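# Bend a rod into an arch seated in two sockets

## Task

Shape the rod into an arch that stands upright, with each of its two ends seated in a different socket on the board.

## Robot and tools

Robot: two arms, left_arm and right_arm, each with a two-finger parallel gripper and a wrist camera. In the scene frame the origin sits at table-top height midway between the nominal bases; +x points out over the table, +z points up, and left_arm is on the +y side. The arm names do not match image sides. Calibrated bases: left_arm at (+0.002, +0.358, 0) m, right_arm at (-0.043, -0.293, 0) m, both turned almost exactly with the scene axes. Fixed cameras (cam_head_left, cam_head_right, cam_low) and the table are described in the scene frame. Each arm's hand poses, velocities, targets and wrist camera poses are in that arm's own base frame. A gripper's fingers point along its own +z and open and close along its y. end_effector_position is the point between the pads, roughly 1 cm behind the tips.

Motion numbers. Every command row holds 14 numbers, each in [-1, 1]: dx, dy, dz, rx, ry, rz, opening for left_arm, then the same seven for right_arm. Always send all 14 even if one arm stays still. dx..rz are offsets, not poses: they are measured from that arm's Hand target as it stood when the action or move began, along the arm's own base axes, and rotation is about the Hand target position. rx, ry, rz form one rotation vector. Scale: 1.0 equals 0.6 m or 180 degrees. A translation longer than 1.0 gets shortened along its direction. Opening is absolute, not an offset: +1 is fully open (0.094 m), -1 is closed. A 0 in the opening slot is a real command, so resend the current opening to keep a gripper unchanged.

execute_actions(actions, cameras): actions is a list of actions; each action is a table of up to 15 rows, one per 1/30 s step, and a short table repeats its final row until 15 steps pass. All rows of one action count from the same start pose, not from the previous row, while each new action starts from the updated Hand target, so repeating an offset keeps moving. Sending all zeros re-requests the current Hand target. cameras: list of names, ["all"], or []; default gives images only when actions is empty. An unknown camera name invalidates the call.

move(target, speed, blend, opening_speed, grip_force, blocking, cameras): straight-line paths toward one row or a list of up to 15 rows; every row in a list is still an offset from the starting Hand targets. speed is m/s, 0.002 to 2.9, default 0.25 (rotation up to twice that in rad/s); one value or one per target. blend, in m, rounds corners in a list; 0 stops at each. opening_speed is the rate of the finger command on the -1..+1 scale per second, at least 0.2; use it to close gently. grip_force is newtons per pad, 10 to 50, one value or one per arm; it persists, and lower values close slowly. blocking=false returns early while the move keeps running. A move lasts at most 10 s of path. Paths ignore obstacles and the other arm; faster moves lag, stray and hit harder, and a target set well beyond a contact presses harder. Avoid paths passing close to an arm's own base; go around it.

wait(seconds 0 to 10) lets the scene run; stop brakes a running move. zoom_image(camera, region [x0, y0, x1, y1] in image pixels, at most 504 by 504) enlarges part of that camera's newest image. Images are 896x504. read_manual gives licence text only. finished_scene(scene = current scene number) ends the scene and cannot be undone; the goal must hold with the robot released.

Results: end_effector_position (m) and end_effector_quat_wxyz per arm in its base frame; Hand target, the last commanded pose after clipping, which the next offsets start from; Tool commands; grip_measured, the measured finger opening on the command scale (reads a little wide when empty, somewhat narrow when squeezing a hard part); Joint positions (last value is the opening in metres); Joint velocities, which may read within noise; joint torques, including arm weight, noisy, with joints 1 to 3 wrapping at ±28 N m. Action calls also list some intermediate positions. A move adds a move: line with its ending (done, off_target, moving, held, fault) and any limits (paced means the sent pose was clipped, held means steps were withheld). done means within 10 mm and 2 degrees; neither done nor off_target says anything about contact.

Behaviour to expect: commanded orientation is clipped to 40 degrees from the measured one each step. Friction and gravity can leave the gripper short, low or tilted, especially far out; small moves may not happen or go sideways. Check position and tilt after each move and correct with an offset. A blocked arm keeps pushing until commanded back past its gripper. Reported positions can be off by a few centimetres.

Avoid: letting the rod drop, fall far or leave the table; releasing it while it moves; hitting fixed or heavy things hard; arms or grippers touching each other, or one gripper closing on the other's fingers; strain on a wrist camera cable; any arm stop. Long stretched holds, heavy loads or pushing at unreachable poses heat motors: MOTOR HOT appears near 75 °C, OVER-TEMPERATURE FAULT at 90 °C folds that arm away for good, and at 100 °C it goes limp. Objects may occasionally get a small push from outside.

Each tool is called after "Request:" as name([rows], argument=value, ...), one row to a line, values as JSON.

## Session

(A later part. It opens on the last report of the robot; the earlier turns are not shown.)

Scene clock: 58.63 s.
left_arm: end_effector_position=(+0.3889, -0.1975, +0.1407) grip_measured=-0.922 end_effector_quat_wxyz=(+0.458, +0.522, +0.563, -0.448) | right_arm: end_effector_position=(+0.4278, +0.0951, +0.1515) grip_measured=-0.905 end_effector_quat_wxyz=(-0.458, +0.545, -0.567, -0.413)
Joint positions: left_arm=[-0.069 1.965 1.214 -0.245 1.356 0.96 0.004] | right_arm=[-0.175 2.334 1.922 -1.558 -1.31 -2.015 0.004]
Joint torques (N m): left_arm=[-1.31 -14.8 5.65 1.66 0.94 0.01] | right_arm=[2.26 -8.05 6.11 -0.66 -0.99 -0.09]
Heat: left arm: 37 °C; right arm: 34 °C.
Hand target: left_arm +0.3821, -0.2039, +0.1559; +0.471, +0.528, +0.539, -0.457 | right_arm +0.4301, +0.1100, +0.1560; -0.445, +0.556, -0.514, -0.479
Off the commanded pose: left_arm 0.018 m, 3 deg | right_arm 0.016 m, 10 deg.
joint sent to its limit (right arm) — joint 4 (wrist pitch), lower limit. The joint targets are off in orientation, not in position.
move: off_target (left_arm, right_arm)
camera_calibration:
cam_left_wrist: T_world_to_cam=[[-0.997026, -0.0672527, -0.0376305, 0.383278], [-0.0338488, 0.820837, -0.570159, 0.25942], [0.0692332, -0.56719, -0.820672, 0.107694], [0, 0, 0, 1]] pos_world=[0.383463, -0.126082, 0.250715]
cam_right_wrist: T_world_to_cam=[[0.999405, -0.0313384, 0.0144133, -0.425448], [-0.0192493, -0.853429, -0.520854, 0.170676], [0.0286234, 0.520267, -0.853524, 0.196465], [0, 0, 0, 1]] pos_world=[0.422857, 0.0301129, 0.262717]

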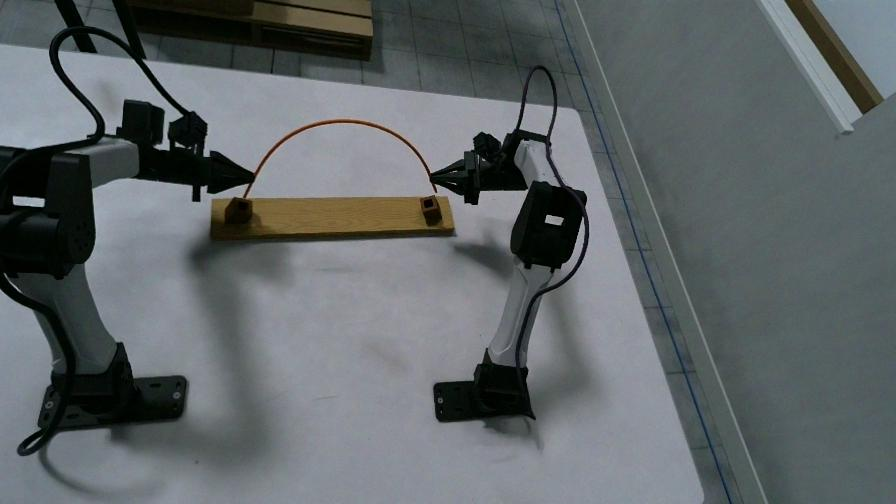

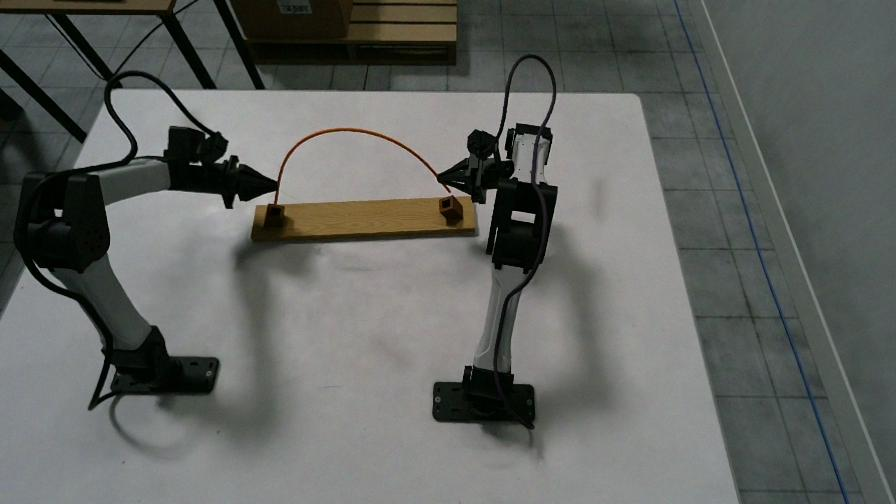

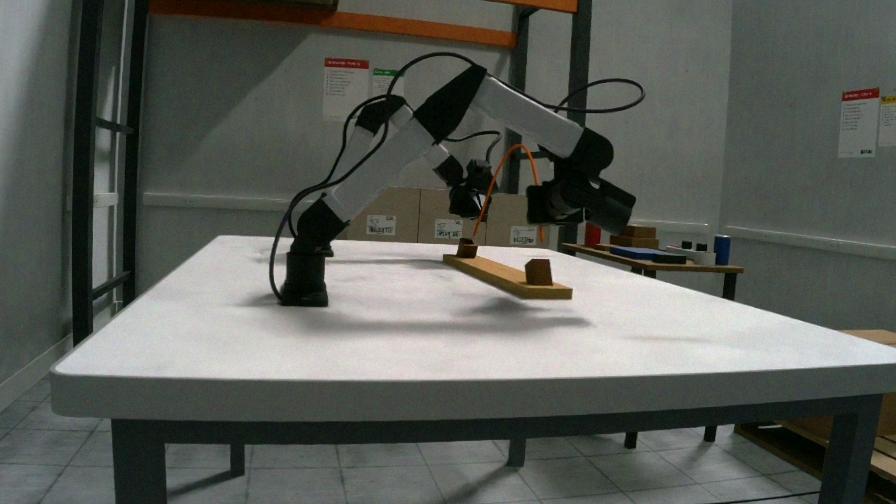

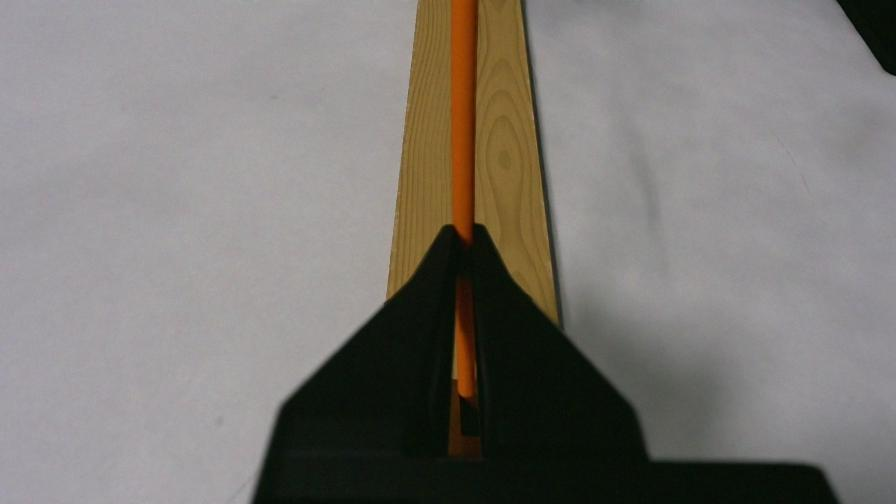

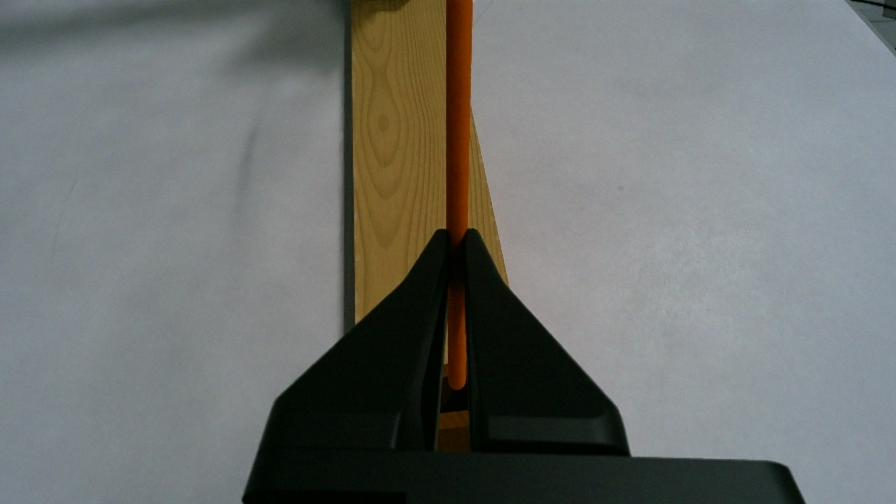

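Request:
move(target=[-0.007,0.008,-0.0167,0,0,0,-1,-0.005,0.005,-0.04,0,0,0,-1], cameras=["all"], speed=0.06)

Request:
zoom_image(camera="cam_left_wrist", region=[400, 330, 530, 480])

Request:
zoom_image(camera="cam_right_wrist", region=[390, 330, 520, 480])

Request:
zoom_image(camera="cam_head_left", region=[190, 90, 480, 260])

Request:
zoom_image(camera="cam_head_right", region=[200, 90, 490, 260])

Scene clock: 77.83 s.
left_arm: end_effector_position=(+0.3832, -0.1952, +0.1330) grip_measured=-0.922 end_effector_quat_wxyz=(+0.454, +0.517, +0.566, -0.454) | right_arm: end_effector_position=(+0.4285, +0.0974, +0.1330) grip_measured=-0.905 end_effector_quat_wxyz=(-0.459, +0.552, -0.558, -0.416)
Joint positions: left_arm=[-0.064 1.965 1.179 -0.23 1.363 0.961 0.004] | right_arm=[-0.169 2.382 1.922 -1.559 -1.31 -2.077 0.004]
Joint torques (N m): left_arm=[-0.77 -14.06 5.55 1.61 0.95 0.24] | right_arm=[2.36 -8.13 4.45 -0.73 -0.93 -0.12]
Heat: left arm: 42 °C; right arm: 37 °C.
Hand target: left_arm +0.3777, -0.1992, +0.1459; +0.471, +0.528, +0.539, -0.457 | right_arm +0.4270, +0.1130, +0.1320; -0.445, +0.556, -0.514, -0.479
Off the commanded pose: left_arm 0.015 m, 4 deg | right_arm 0.016 m, 9 deg.
joint sent to its limit (right arm) — joint 4 (wrist pitch), lower limit. The joint targets are off in orientation, not in position.
move: off_target (left_arm, right_arm)
camera_calibration:
cam_left_wrist: T_world_to_cam=[[-0.997442, -0.0690742, -0.0183819, 0.374682], [-0.0461187, 0.818395, -0.572802, 0.257519], [0.0546095, -0.570489, -0.819487, 0.107799], [0, 0, 0, 1]] pos_world=[0.379713, -0.123373, 0.242735]
cam_right_wrist: T_world_to_cam=[[0.99959, -0.0109675, 0.0264616, -0.429503], [0.00455576, -0.851166, -0.524877, 0.153079], [0.0282799, 0.524782, -0.850767, 0.178893], [0, 0, 0, 1]] pos_world=[0.42357, 0.0317054, 0.24391]

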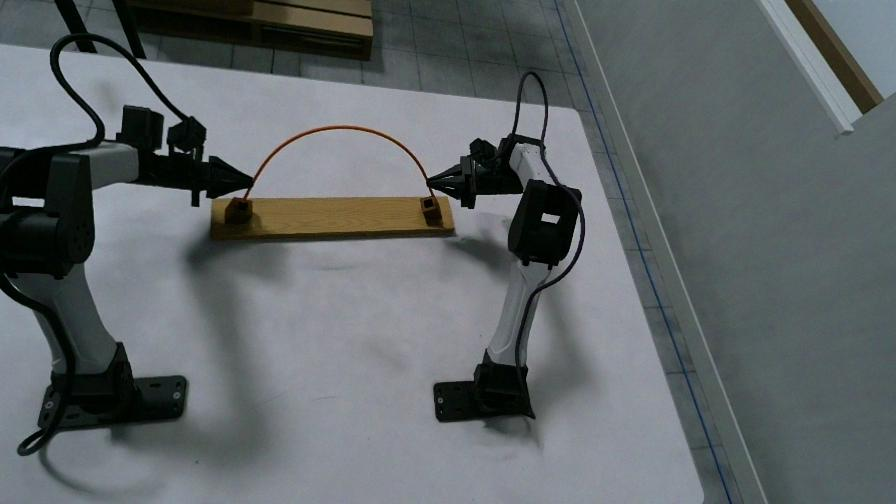

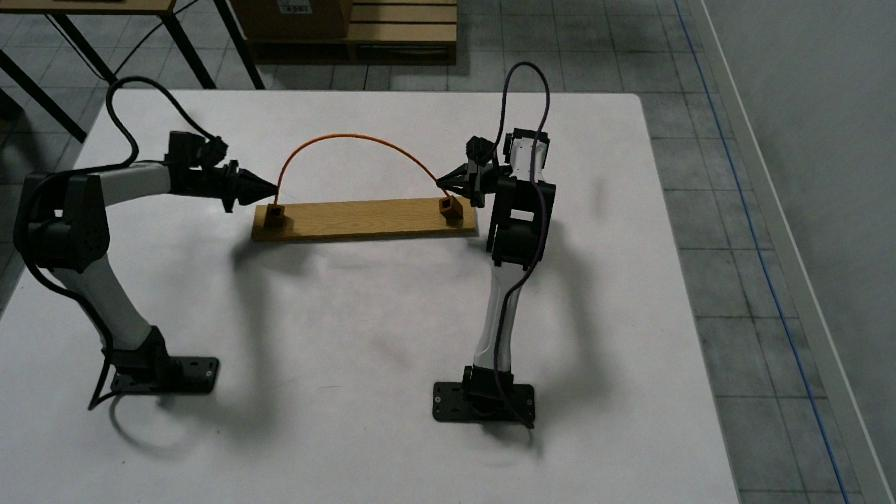

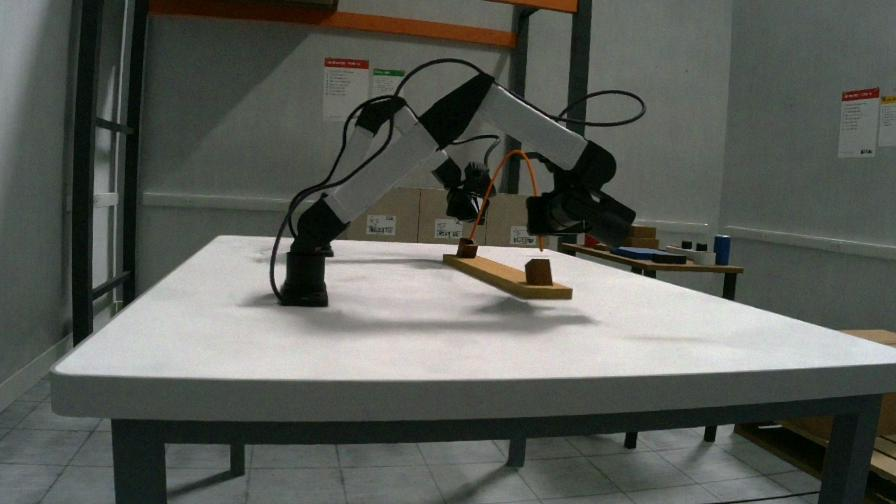

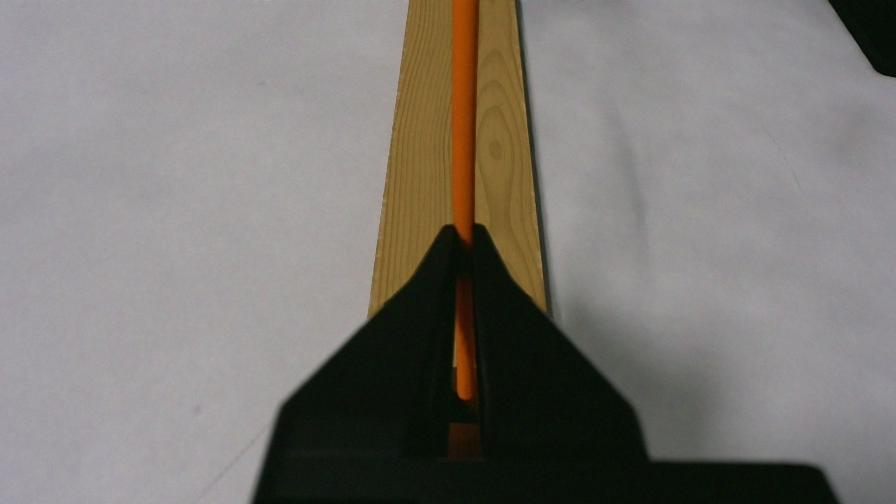

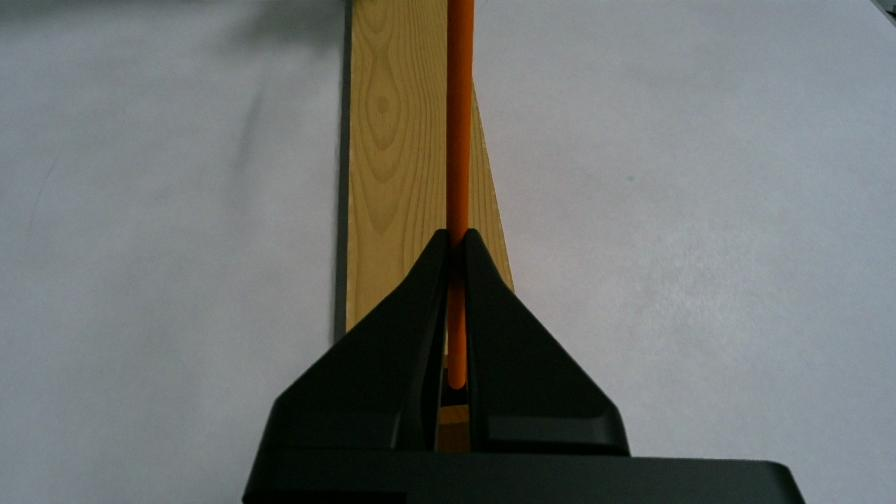

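Scaled by 3.360 from the camera's 896x504 image, which has a finer 1280x720 frame.

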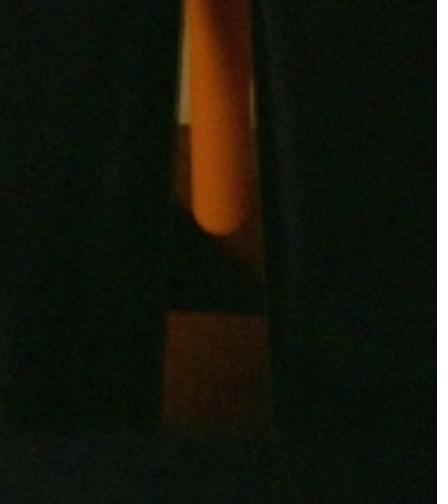

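Scaled by 3.360 from the camera's 896x504 image, which has a finer 1280x720 frame.

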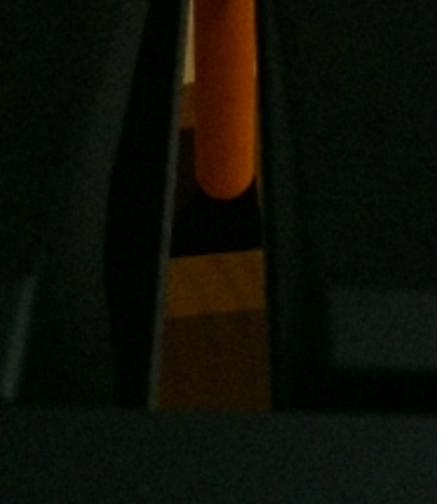

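Scaled by 1.738 from the camera's 896x504 image, which has a finer 1280x720 frame.

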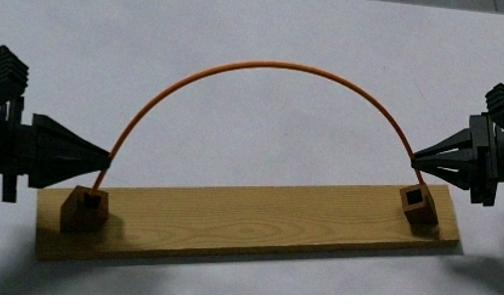

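Scaled by 1.738 from the camera's 896x504 image, which has a finer 1280x720 frame.

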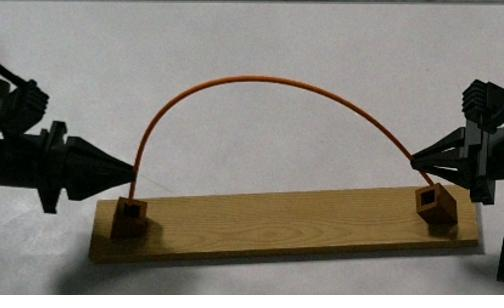

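Request:
move(target=[0,0.002,-0.047,0,0,0,-1,-0.002,0.003,-0.055,0,0,0,-1], cameras=["all"], speed=0.05)

Request:
zoom_image(camera="cam_left_wrist", region=[400, 330, 530, 480])

Request:
zoom_image(camera="cam_right_wrist", region=[390, 330, 520, 480])

Request:
zoom_image(camera="cam_head_left", region=[380, 160, 480, 250])

Request:
zoom_image(camera="cam_head_right", region=[230, 150, 330, 230])

Request:
zoom_image(camera="cam_low", region=[440, 120, 640, 310])

Scene clock: 90.90 s.
left_arm: end_effector_position=(+0.3826, -0.1937, +0.1173) grip_measured=-0.923 end_effector_quat_wxyz=(+0.464, +0.524, +0.559, -0.446) | right_arm: end_effector_position=(+0.4282, +0.0996, +0.1065) grip_measured=-0.905 end_effector_quat_wxyz=(-0.447, +0.544, -0.563, -0.433)
Joint positions: left_arm=[-0.06 1.992 1.14 -0.149 1.365 0.978 0.004] | right_arm=[-0.164 2.446 1.915 -1.549 -1.31 -2.095 0.004]
Joint torques (N m): left_arm=[-0.81 -10.8 5.35 1.66 0.93 0.23] | right_arm=[2.4 -8.32 3.47 -0.51 -0.74 -0.1]
Heat: left arm: 43 °C; right arm: 38 °C.
Hand target: left_arm +0.3778, -0.1980, +0.1177; +0.471, +0.528, +0.539, -0.457 | right_arm +0.4258, +0.1148, +0.0989; -0.445, +0.556, -0.514, -0.479
Off the commanded pose: left_arm 0.006 m, 3 deg | right_arm 0.017 m, 8 deg.
joint sent to its limit (right arm) — joint 6 (wrist roll), lower limit. The joint targets are off in orientation, not in position.
move: off_target (left_arm, right_arm)
camera_calibration:
cam_left_wrist: T_world_to_cam=[[-0.996372, -0.0689609, -0.0498721, 0.377082], [-0.0277761, 0.817423, -0.575368, 0.240462], [0.0804445, -0.571895, -0.816373, 0.0853071], [0, 0, 0, 1]] pos_world=[0.37553, -0.121768, 0.226802]
cam_right_wrist: T_world_to_cam=[[0.999859, -0.00174401, -0.0167149, -0.424932], [-0.0103807, -0.846267, -0.532658, 0.147815], [-0.0132163, 0.532756, -0.846166, 0.171623], [0, 0, 0, 1]] pos_world=[0.428675, 0.0329166, 0.216853]

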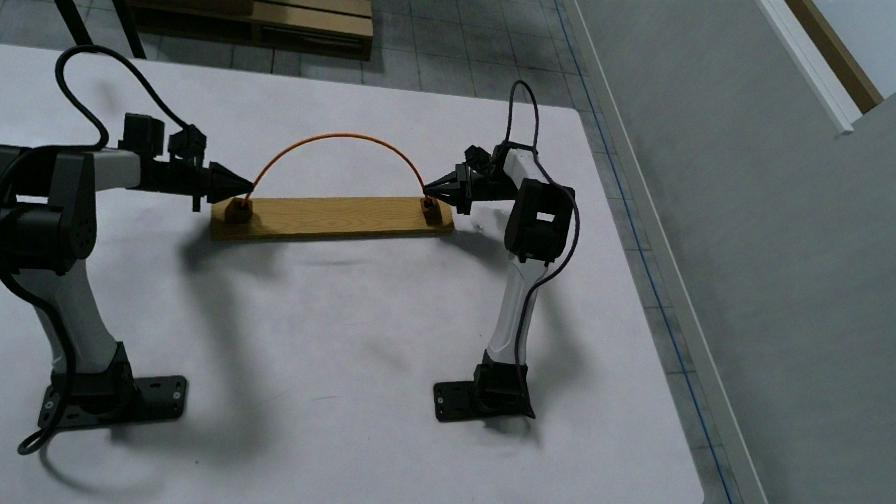

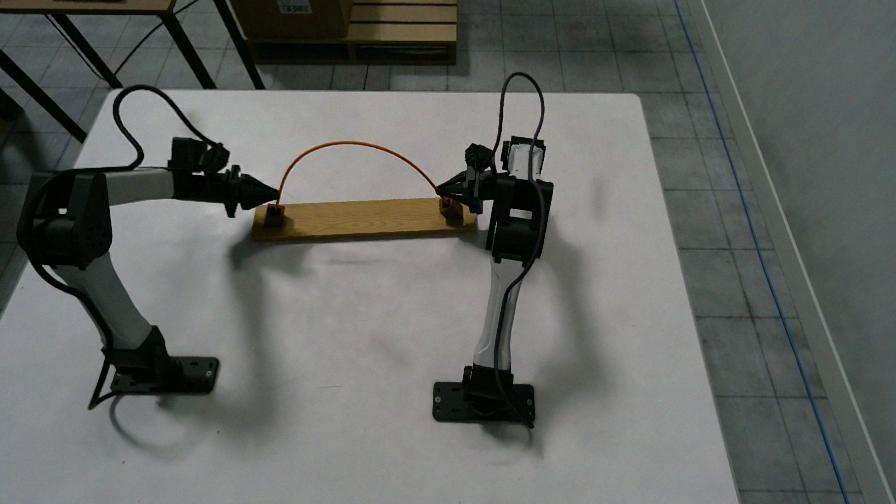

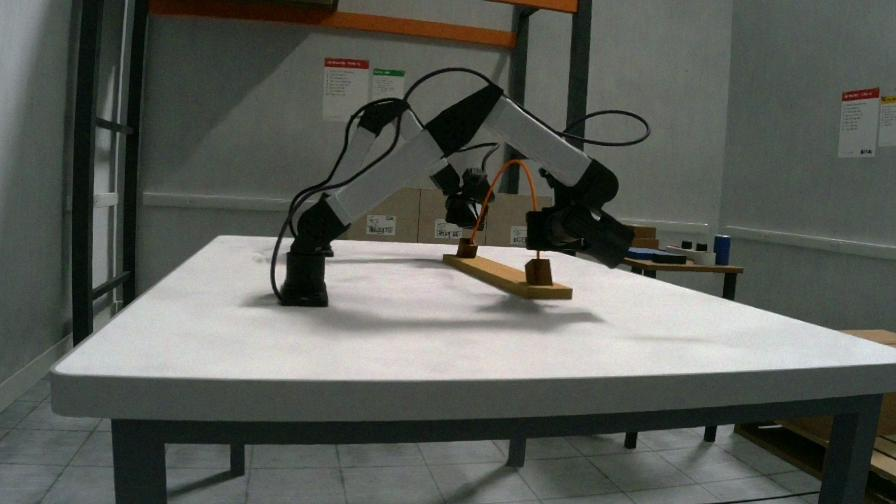

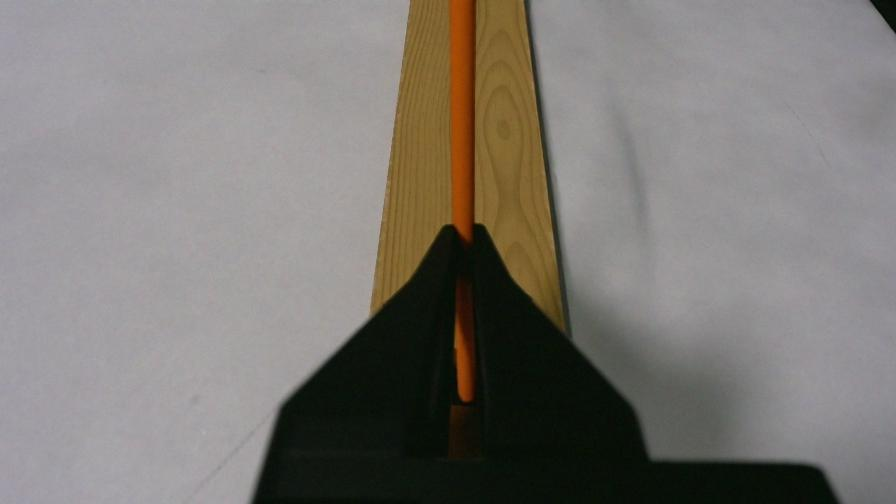

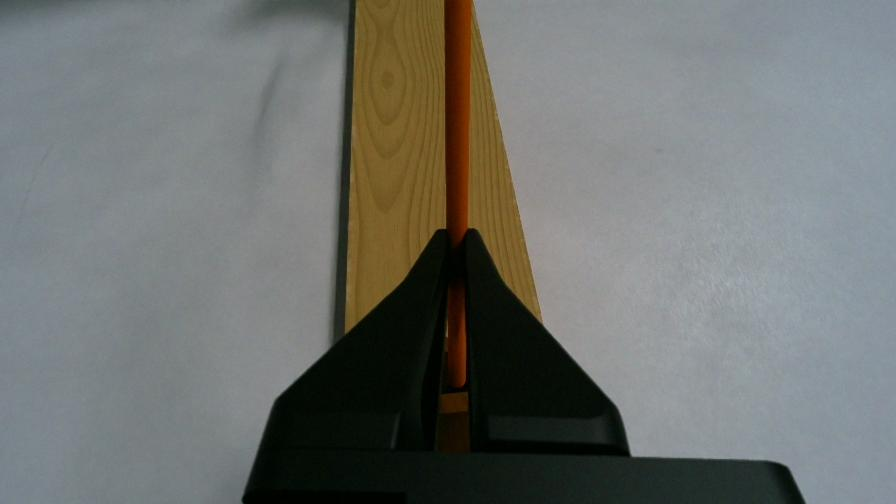

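Scaled by 3.360 from the camera's 896x504 image, which has a finer 1280x720 frame.

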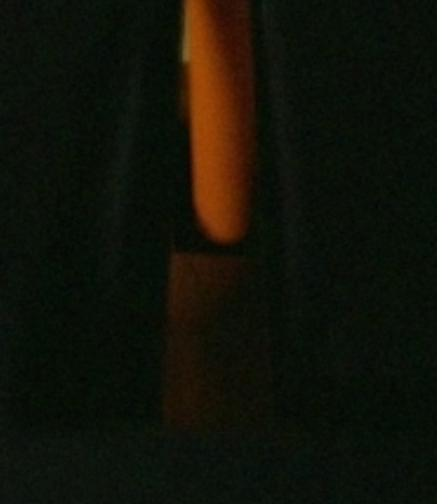

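Scaled by 3.360 from the camera's 896x504 image, which has a finer 1280x720 frame.

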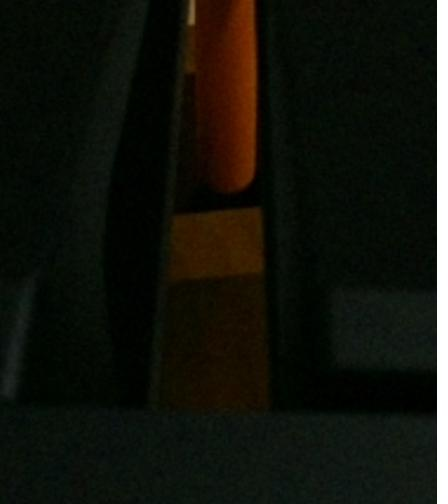

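Scaled by 5.040 from the camera's 896x504 image, which has a finer 1280x720 frame.

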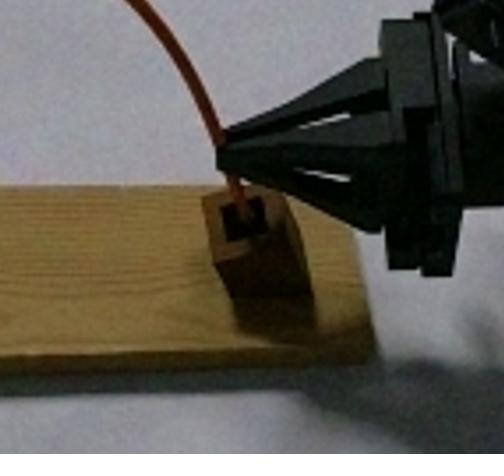

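Scaled by 5.040 from the camera's 896x504 image, which has a finer 1280x720 frame.

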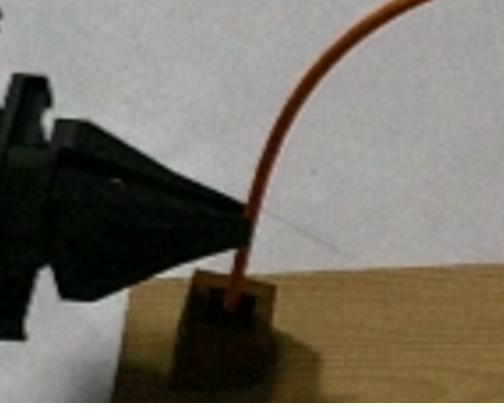

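Scaled by 2.520 from the camera's 896x504 image, which has a finer 1280x720 frame.

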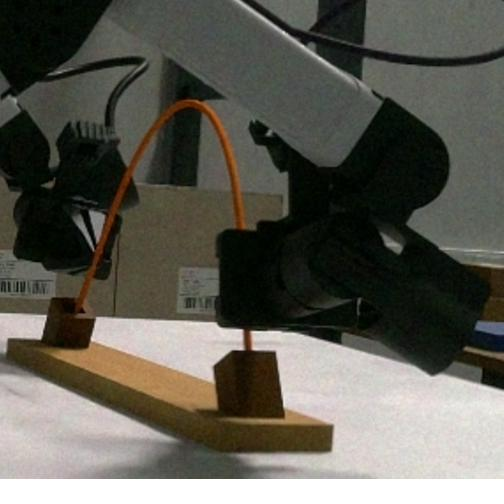

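Request:
move(target=[0.003,-0.005,-0.03,0,0,0,-1,0,0.002,-0.02,0,0,0,-1], cameras=["cam_left_wrist","cam_right_wrist","cam_head_left","cam_head_right","cam_low"], speed=0.05)

Request:
zoom_image(camera="cam_left_wrist", region=[400, 330, 530, 480])

Request:
zoom_image(camera="cam_head_left", region=[380, 160, 480, 250])

Request:
zoom_image(camera="cam_head_right", region=[230, 150, 330, 230])

Request:
zoom_image(camera="cam_low", region=[440, 120, 640, 310])

Scene clock: 96.13 s.
left_arm: end_effector_position=(+0.3836, -0.1940, +0.1007) grip_measured=-0.923 end_effector_quat_wxyz=(+0.467, +0.524, +0.554, -0.447) | right_arm: end_effector_position=(+0.4287, +0.1005, +0.0947) grip_measured=-0.905 end_effector_quat_wxyz=(-0.447, +0.545, -0.562, -0.432)
Joint positions: left_arm=[-0.06 2.037 1.118 -0.069 1.373 0.973 0.004] | right_arm=[-0.162 2.464 1.899 -1.514 -1.31 -2.095 0.004]
Joint torques (N m): left_arm=[-1.48 -10.74 5.27 1.8 0.81 0.05] | right_arm=[2.43 -8.29 3.4 -0.52 -0.74 -0.1]
Heat: left arm: 43 °C; right arm: 39 °C.
Hand target: left_arm +0.3796, -0.2009, +0.0997; +0.471, +0.528, +0.539, -0.457 | right_arm +0.4258, +0.1160, +0.0870; -0.445, +0.556, -0.514, -0.479
Off the commanded pose: left_arm 0.008 m, 2 deg | right_arm 0.018 m, 8 deg.
joint sent to its limit (right arm) — joint 6 (wrist roll), lower limit. The joint targets are off in orientation, not in position.
move: off_target (right_arm)
camera_calibration:
cam_left_wrist: T_world_to_cam=[[-0.996219, -0.0659442, -0.0565577, 0.378542], [-0.0207855, 0.813033, -0.581846, 0.228287], [0.0843527, -0.578471, -0.81133, 0.0681071], [0, 0, 0, 1]] pos_world=[0.376111, -0.121244, 0.209495]
cam_right_wrist: T_world_to_cam=[[0.99989, 0.000480769, -0.0148165, -0.426009], [-0.00748273, -0.846436, -0.532438, 0.141009], [-0.0127972, 0.53249, -0.846339, 0.161028], [0, 0, 0, 1]] pos_world=[0.429078, 0.0338139, 0.205051]

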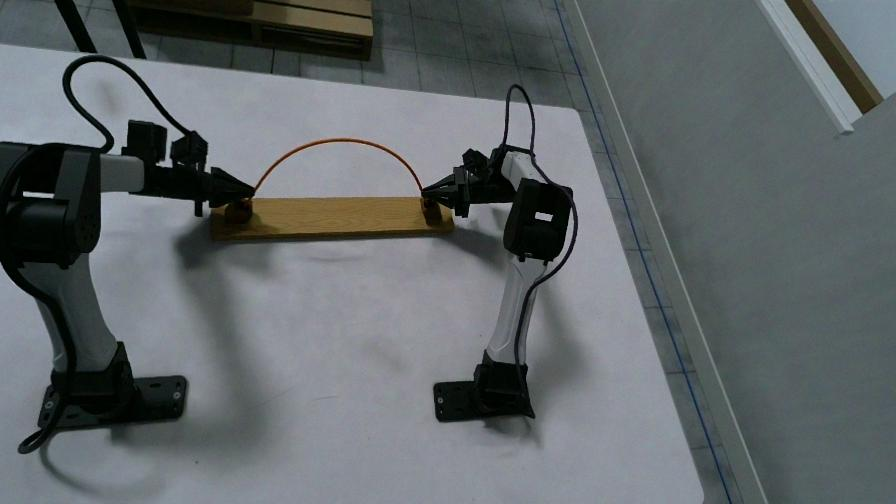

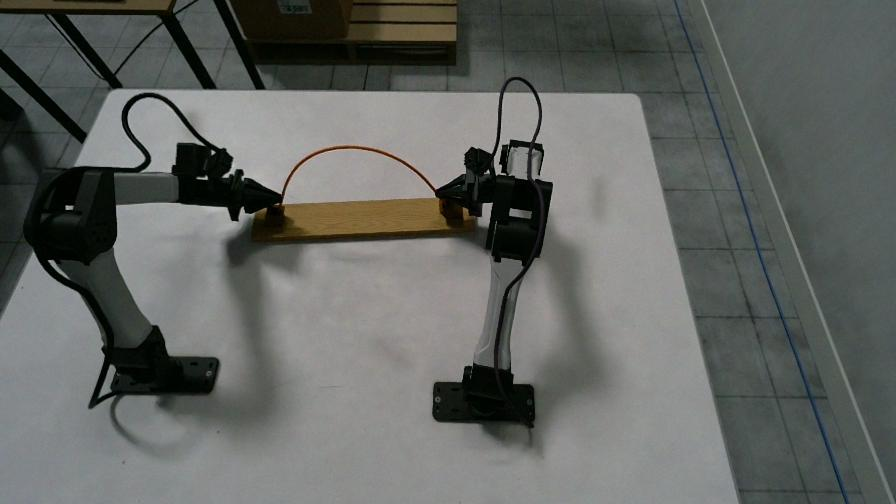

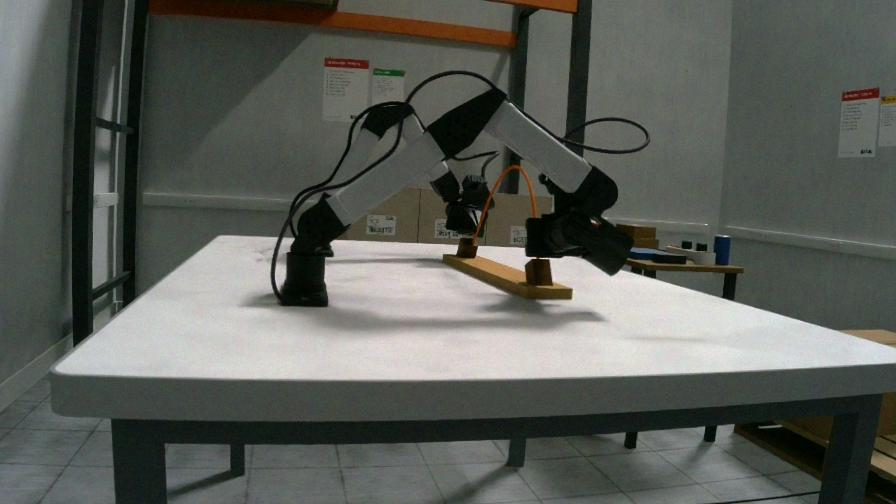

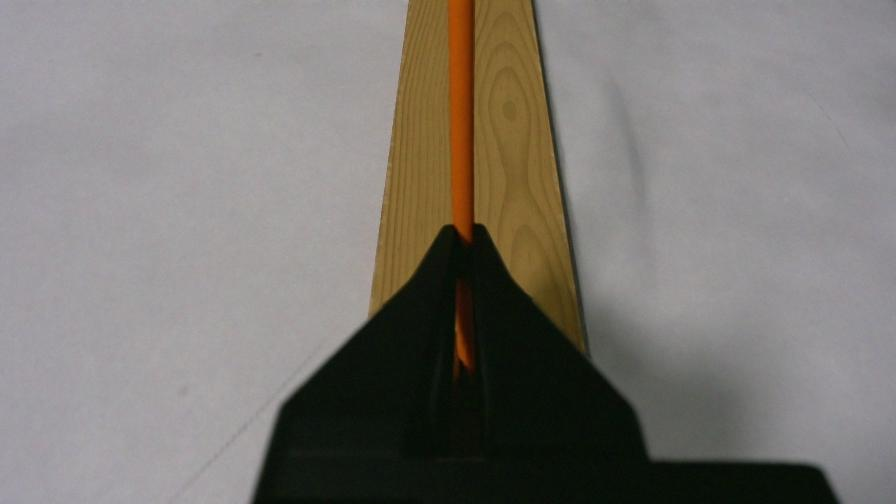

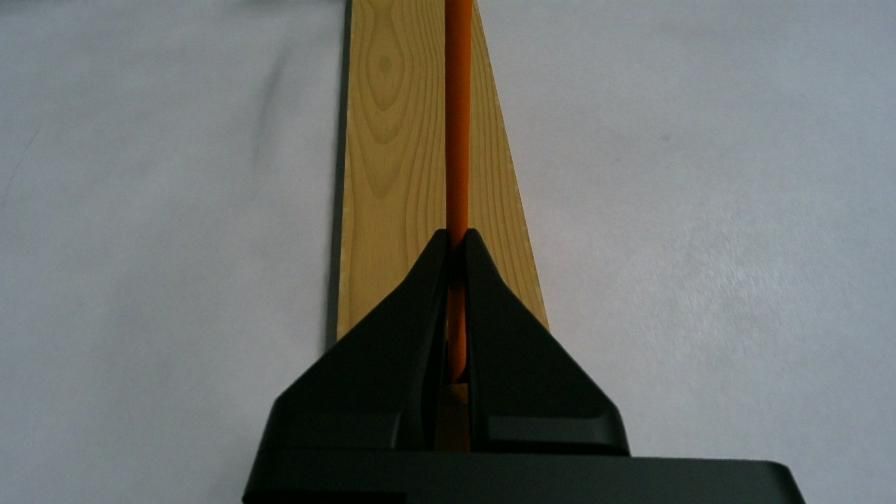

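Scaled by 3.360 from the camera's 896x504 image, which has a finer 1280x720 frame.

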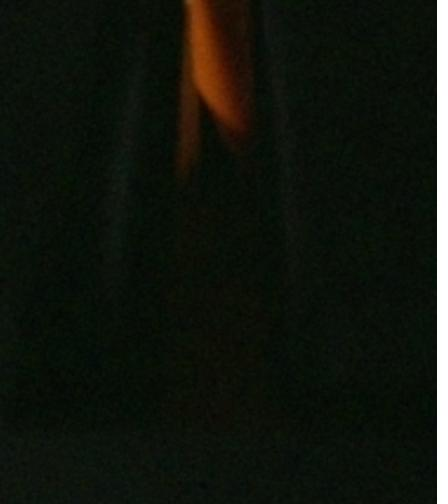

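Scaled by 5.040 from the camera's 896x504 image, which has a finer 1280x720 frame.

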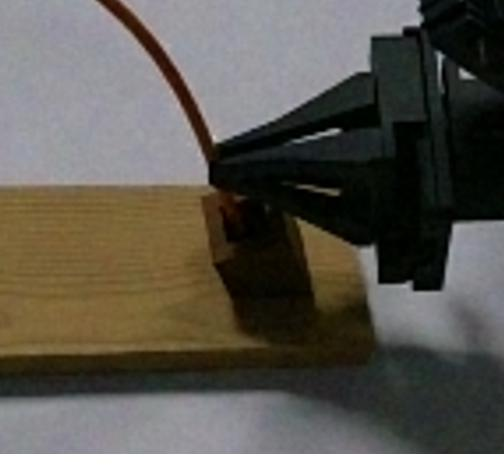

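Scaled by 5.040 from the camera's 896x504 image, which has a finer 1280x720 frame.

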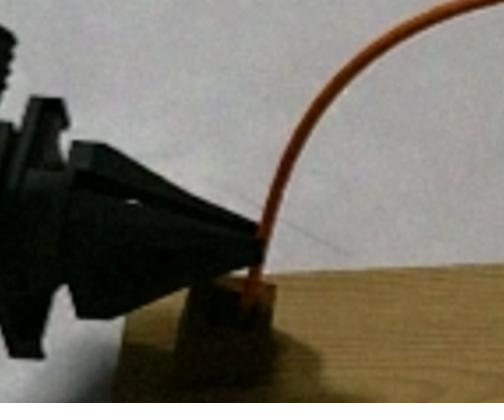

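Scaled by 2.520 from the camera's 896x504 image, which has a finer 1280x720 frame.

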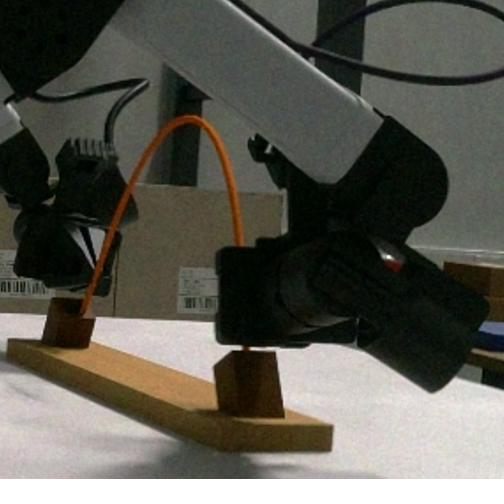

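Request:
move(target=[0,0.004,-0.026,0,0,0,-1,0,-0.003,-0.018,0,0,0,-1], cameras=["cam_head_left","cam_head_right","cam_low"], speed=0.05)

Request:
zoom_image(camera="cam_head_left", region=[380, 160, 480, 250])

Request:
zoom_image(camera="cam_head_right", region=[230, 150, 330, 230])

Request:
zoom_image(camera="cam_low", region=[440, 120, 640, 310])

Scene clock: 99.63 s.
left_arm: end_effector_position=(+0.3825, -0.1926, +0.0920) grip_measured=-0.923 end_effector_quat_wxyz=(+0.468, +0.520, +0.549, -0.458) | right_arm: end_effector_position=(+0.4297, +0.1003, +0.0871) grip_measured=-0.905 end_effector_quat_wxyz=(-0.449, +0.547, -0.561, -0.430)
Joint positions: left_arm=[-0.054 2.071 1.11 -0.035 1.4 0.972 0.004] | right_arm=[-0.162 2.476 1.892 -1.487 -1.31 -2.095 0.004]
Joint torques (N m): left_arm=[-1.46 -10.25 4.89 1.72 0.54 0.26] | right_arm=[2.11 -8.02 2.84 -0.47 -0.73 -0.1]
Heat: left arm: 43 °C; right arm: 39 °C.
Hand target: left_arm +0.3797, -0.1985, +0.0842; +0.471, +0.528, +0.539, -0.457 | right_arm +0.4258, +0.1142, +0.0761; -0.445, +0.556, -0.514, -0.479
Off the commanded pose: left_arm 0.010 m, 2 deg | right_arm 0.018 m, 8 deg.
joint sent to its limit (right arm) — joint 6 (wrist roll), lower limit. The joint targets are off in orientation, not in position.
move: off_target (right_arm)
Images, in order (width x height): cam_head_left 896x504, cam_head_right 896x504, cam_low 896x504.

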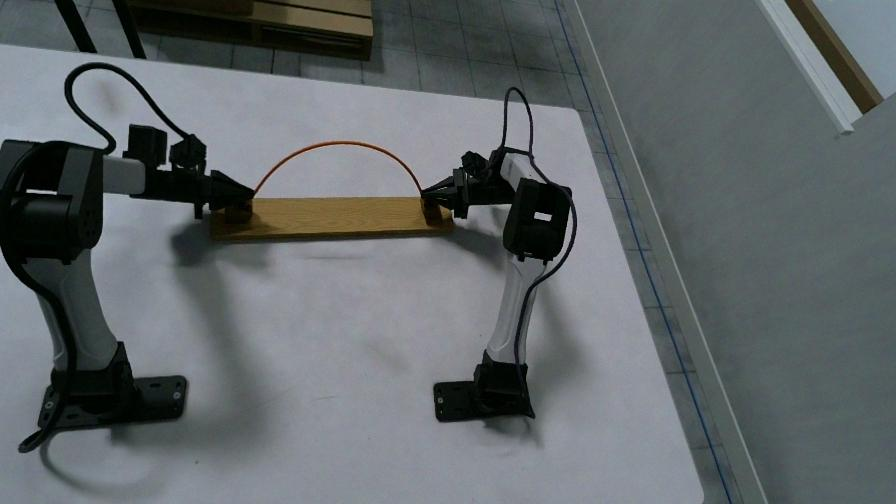

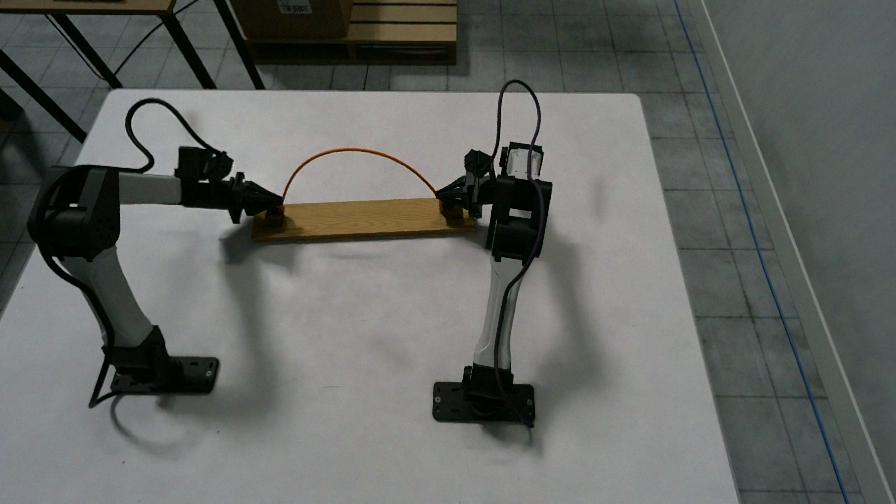

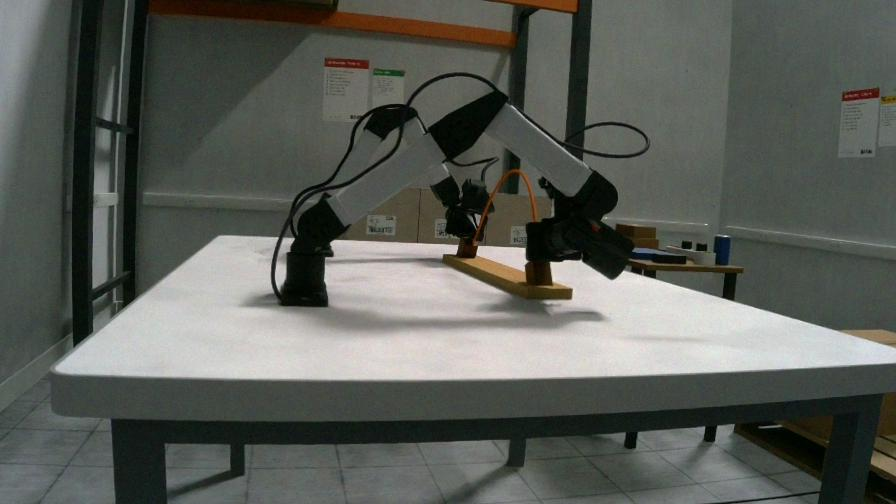

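Scaled by 5.040 from the camera's 896x504 image, which has a finer 1280x720 frame.

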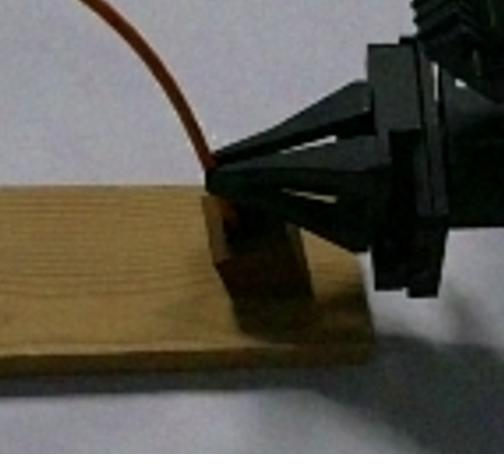

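Scaled by 5.040 from the camera's 896x504 image, which has a finer 1280x720 frame.

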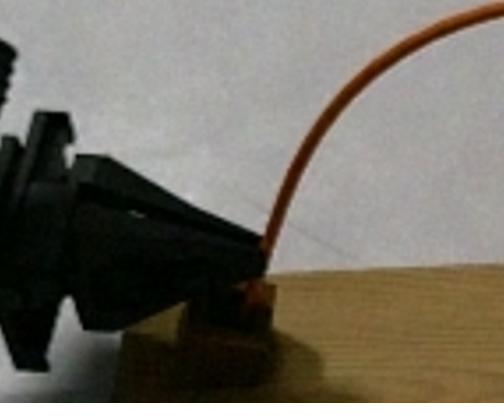

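Scaled by 2.520 from the camera's 896x504 image, which has a finer 1280x720 frame.

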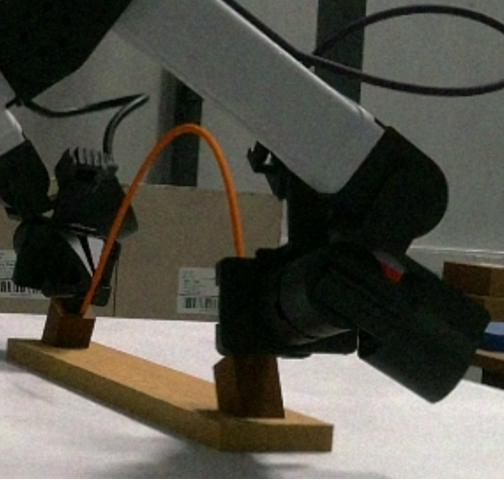

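Request:
move(target=[0,0,-0.015,0,0,0,-1,0,-0.003,-0.007,0,0,0,-1], cameras=[], speed=0.05)

Scene clock: 103.47 s.
left_arm: end_effector_position=(+0.3816, -0.1926, +0.0911) grip_measured=-0.923 end_effector_quat_wxyz=(+0.474, +0.520, +0.537, -0.465) | right_arm: end_effector_position=(+0.4300, +0.0991, +0.0833) grip_measured=-0.905 end_effector_quat_wxyz=(-0.450, +0.546, -0.561, -0.429)
Joint positions: left_arm=[-0.053 2.086 1.107 -0.005 1.428 0.974 0.004] | right_arm=[-0.164 2.481 1.886 -1.475 -1.31 -2.095 0.004]
Joint torques (N m): left_arm=[-1.61 -9.52 4.56 1.69 0.27 0.3] | right_arm=[2 -7.97 2.86 -0.49 -0.71 -0.09]
Heat: left arm: 43 °C; right arm: 39 °C.
Hand target: left_arm +0.3796, -0.1986, +0.0752; +0.471, +0.528, +0.539, -0.457 | right_arm +0.4258, +0.1124, +0.0719; -0.445, +0.556, -0.514, -0.479
Off the commanded pose: left_arm 0.017 m, 1 deg | right_arm 0.018 m, 8 deg.
joint sent to its limit (right arm) — joint 6 (wrist roll), lower limit. The joint targets are off in orientation, not in position.
move: off_target (left_arm, right_arm)
No camera images: "cameras" was empty.


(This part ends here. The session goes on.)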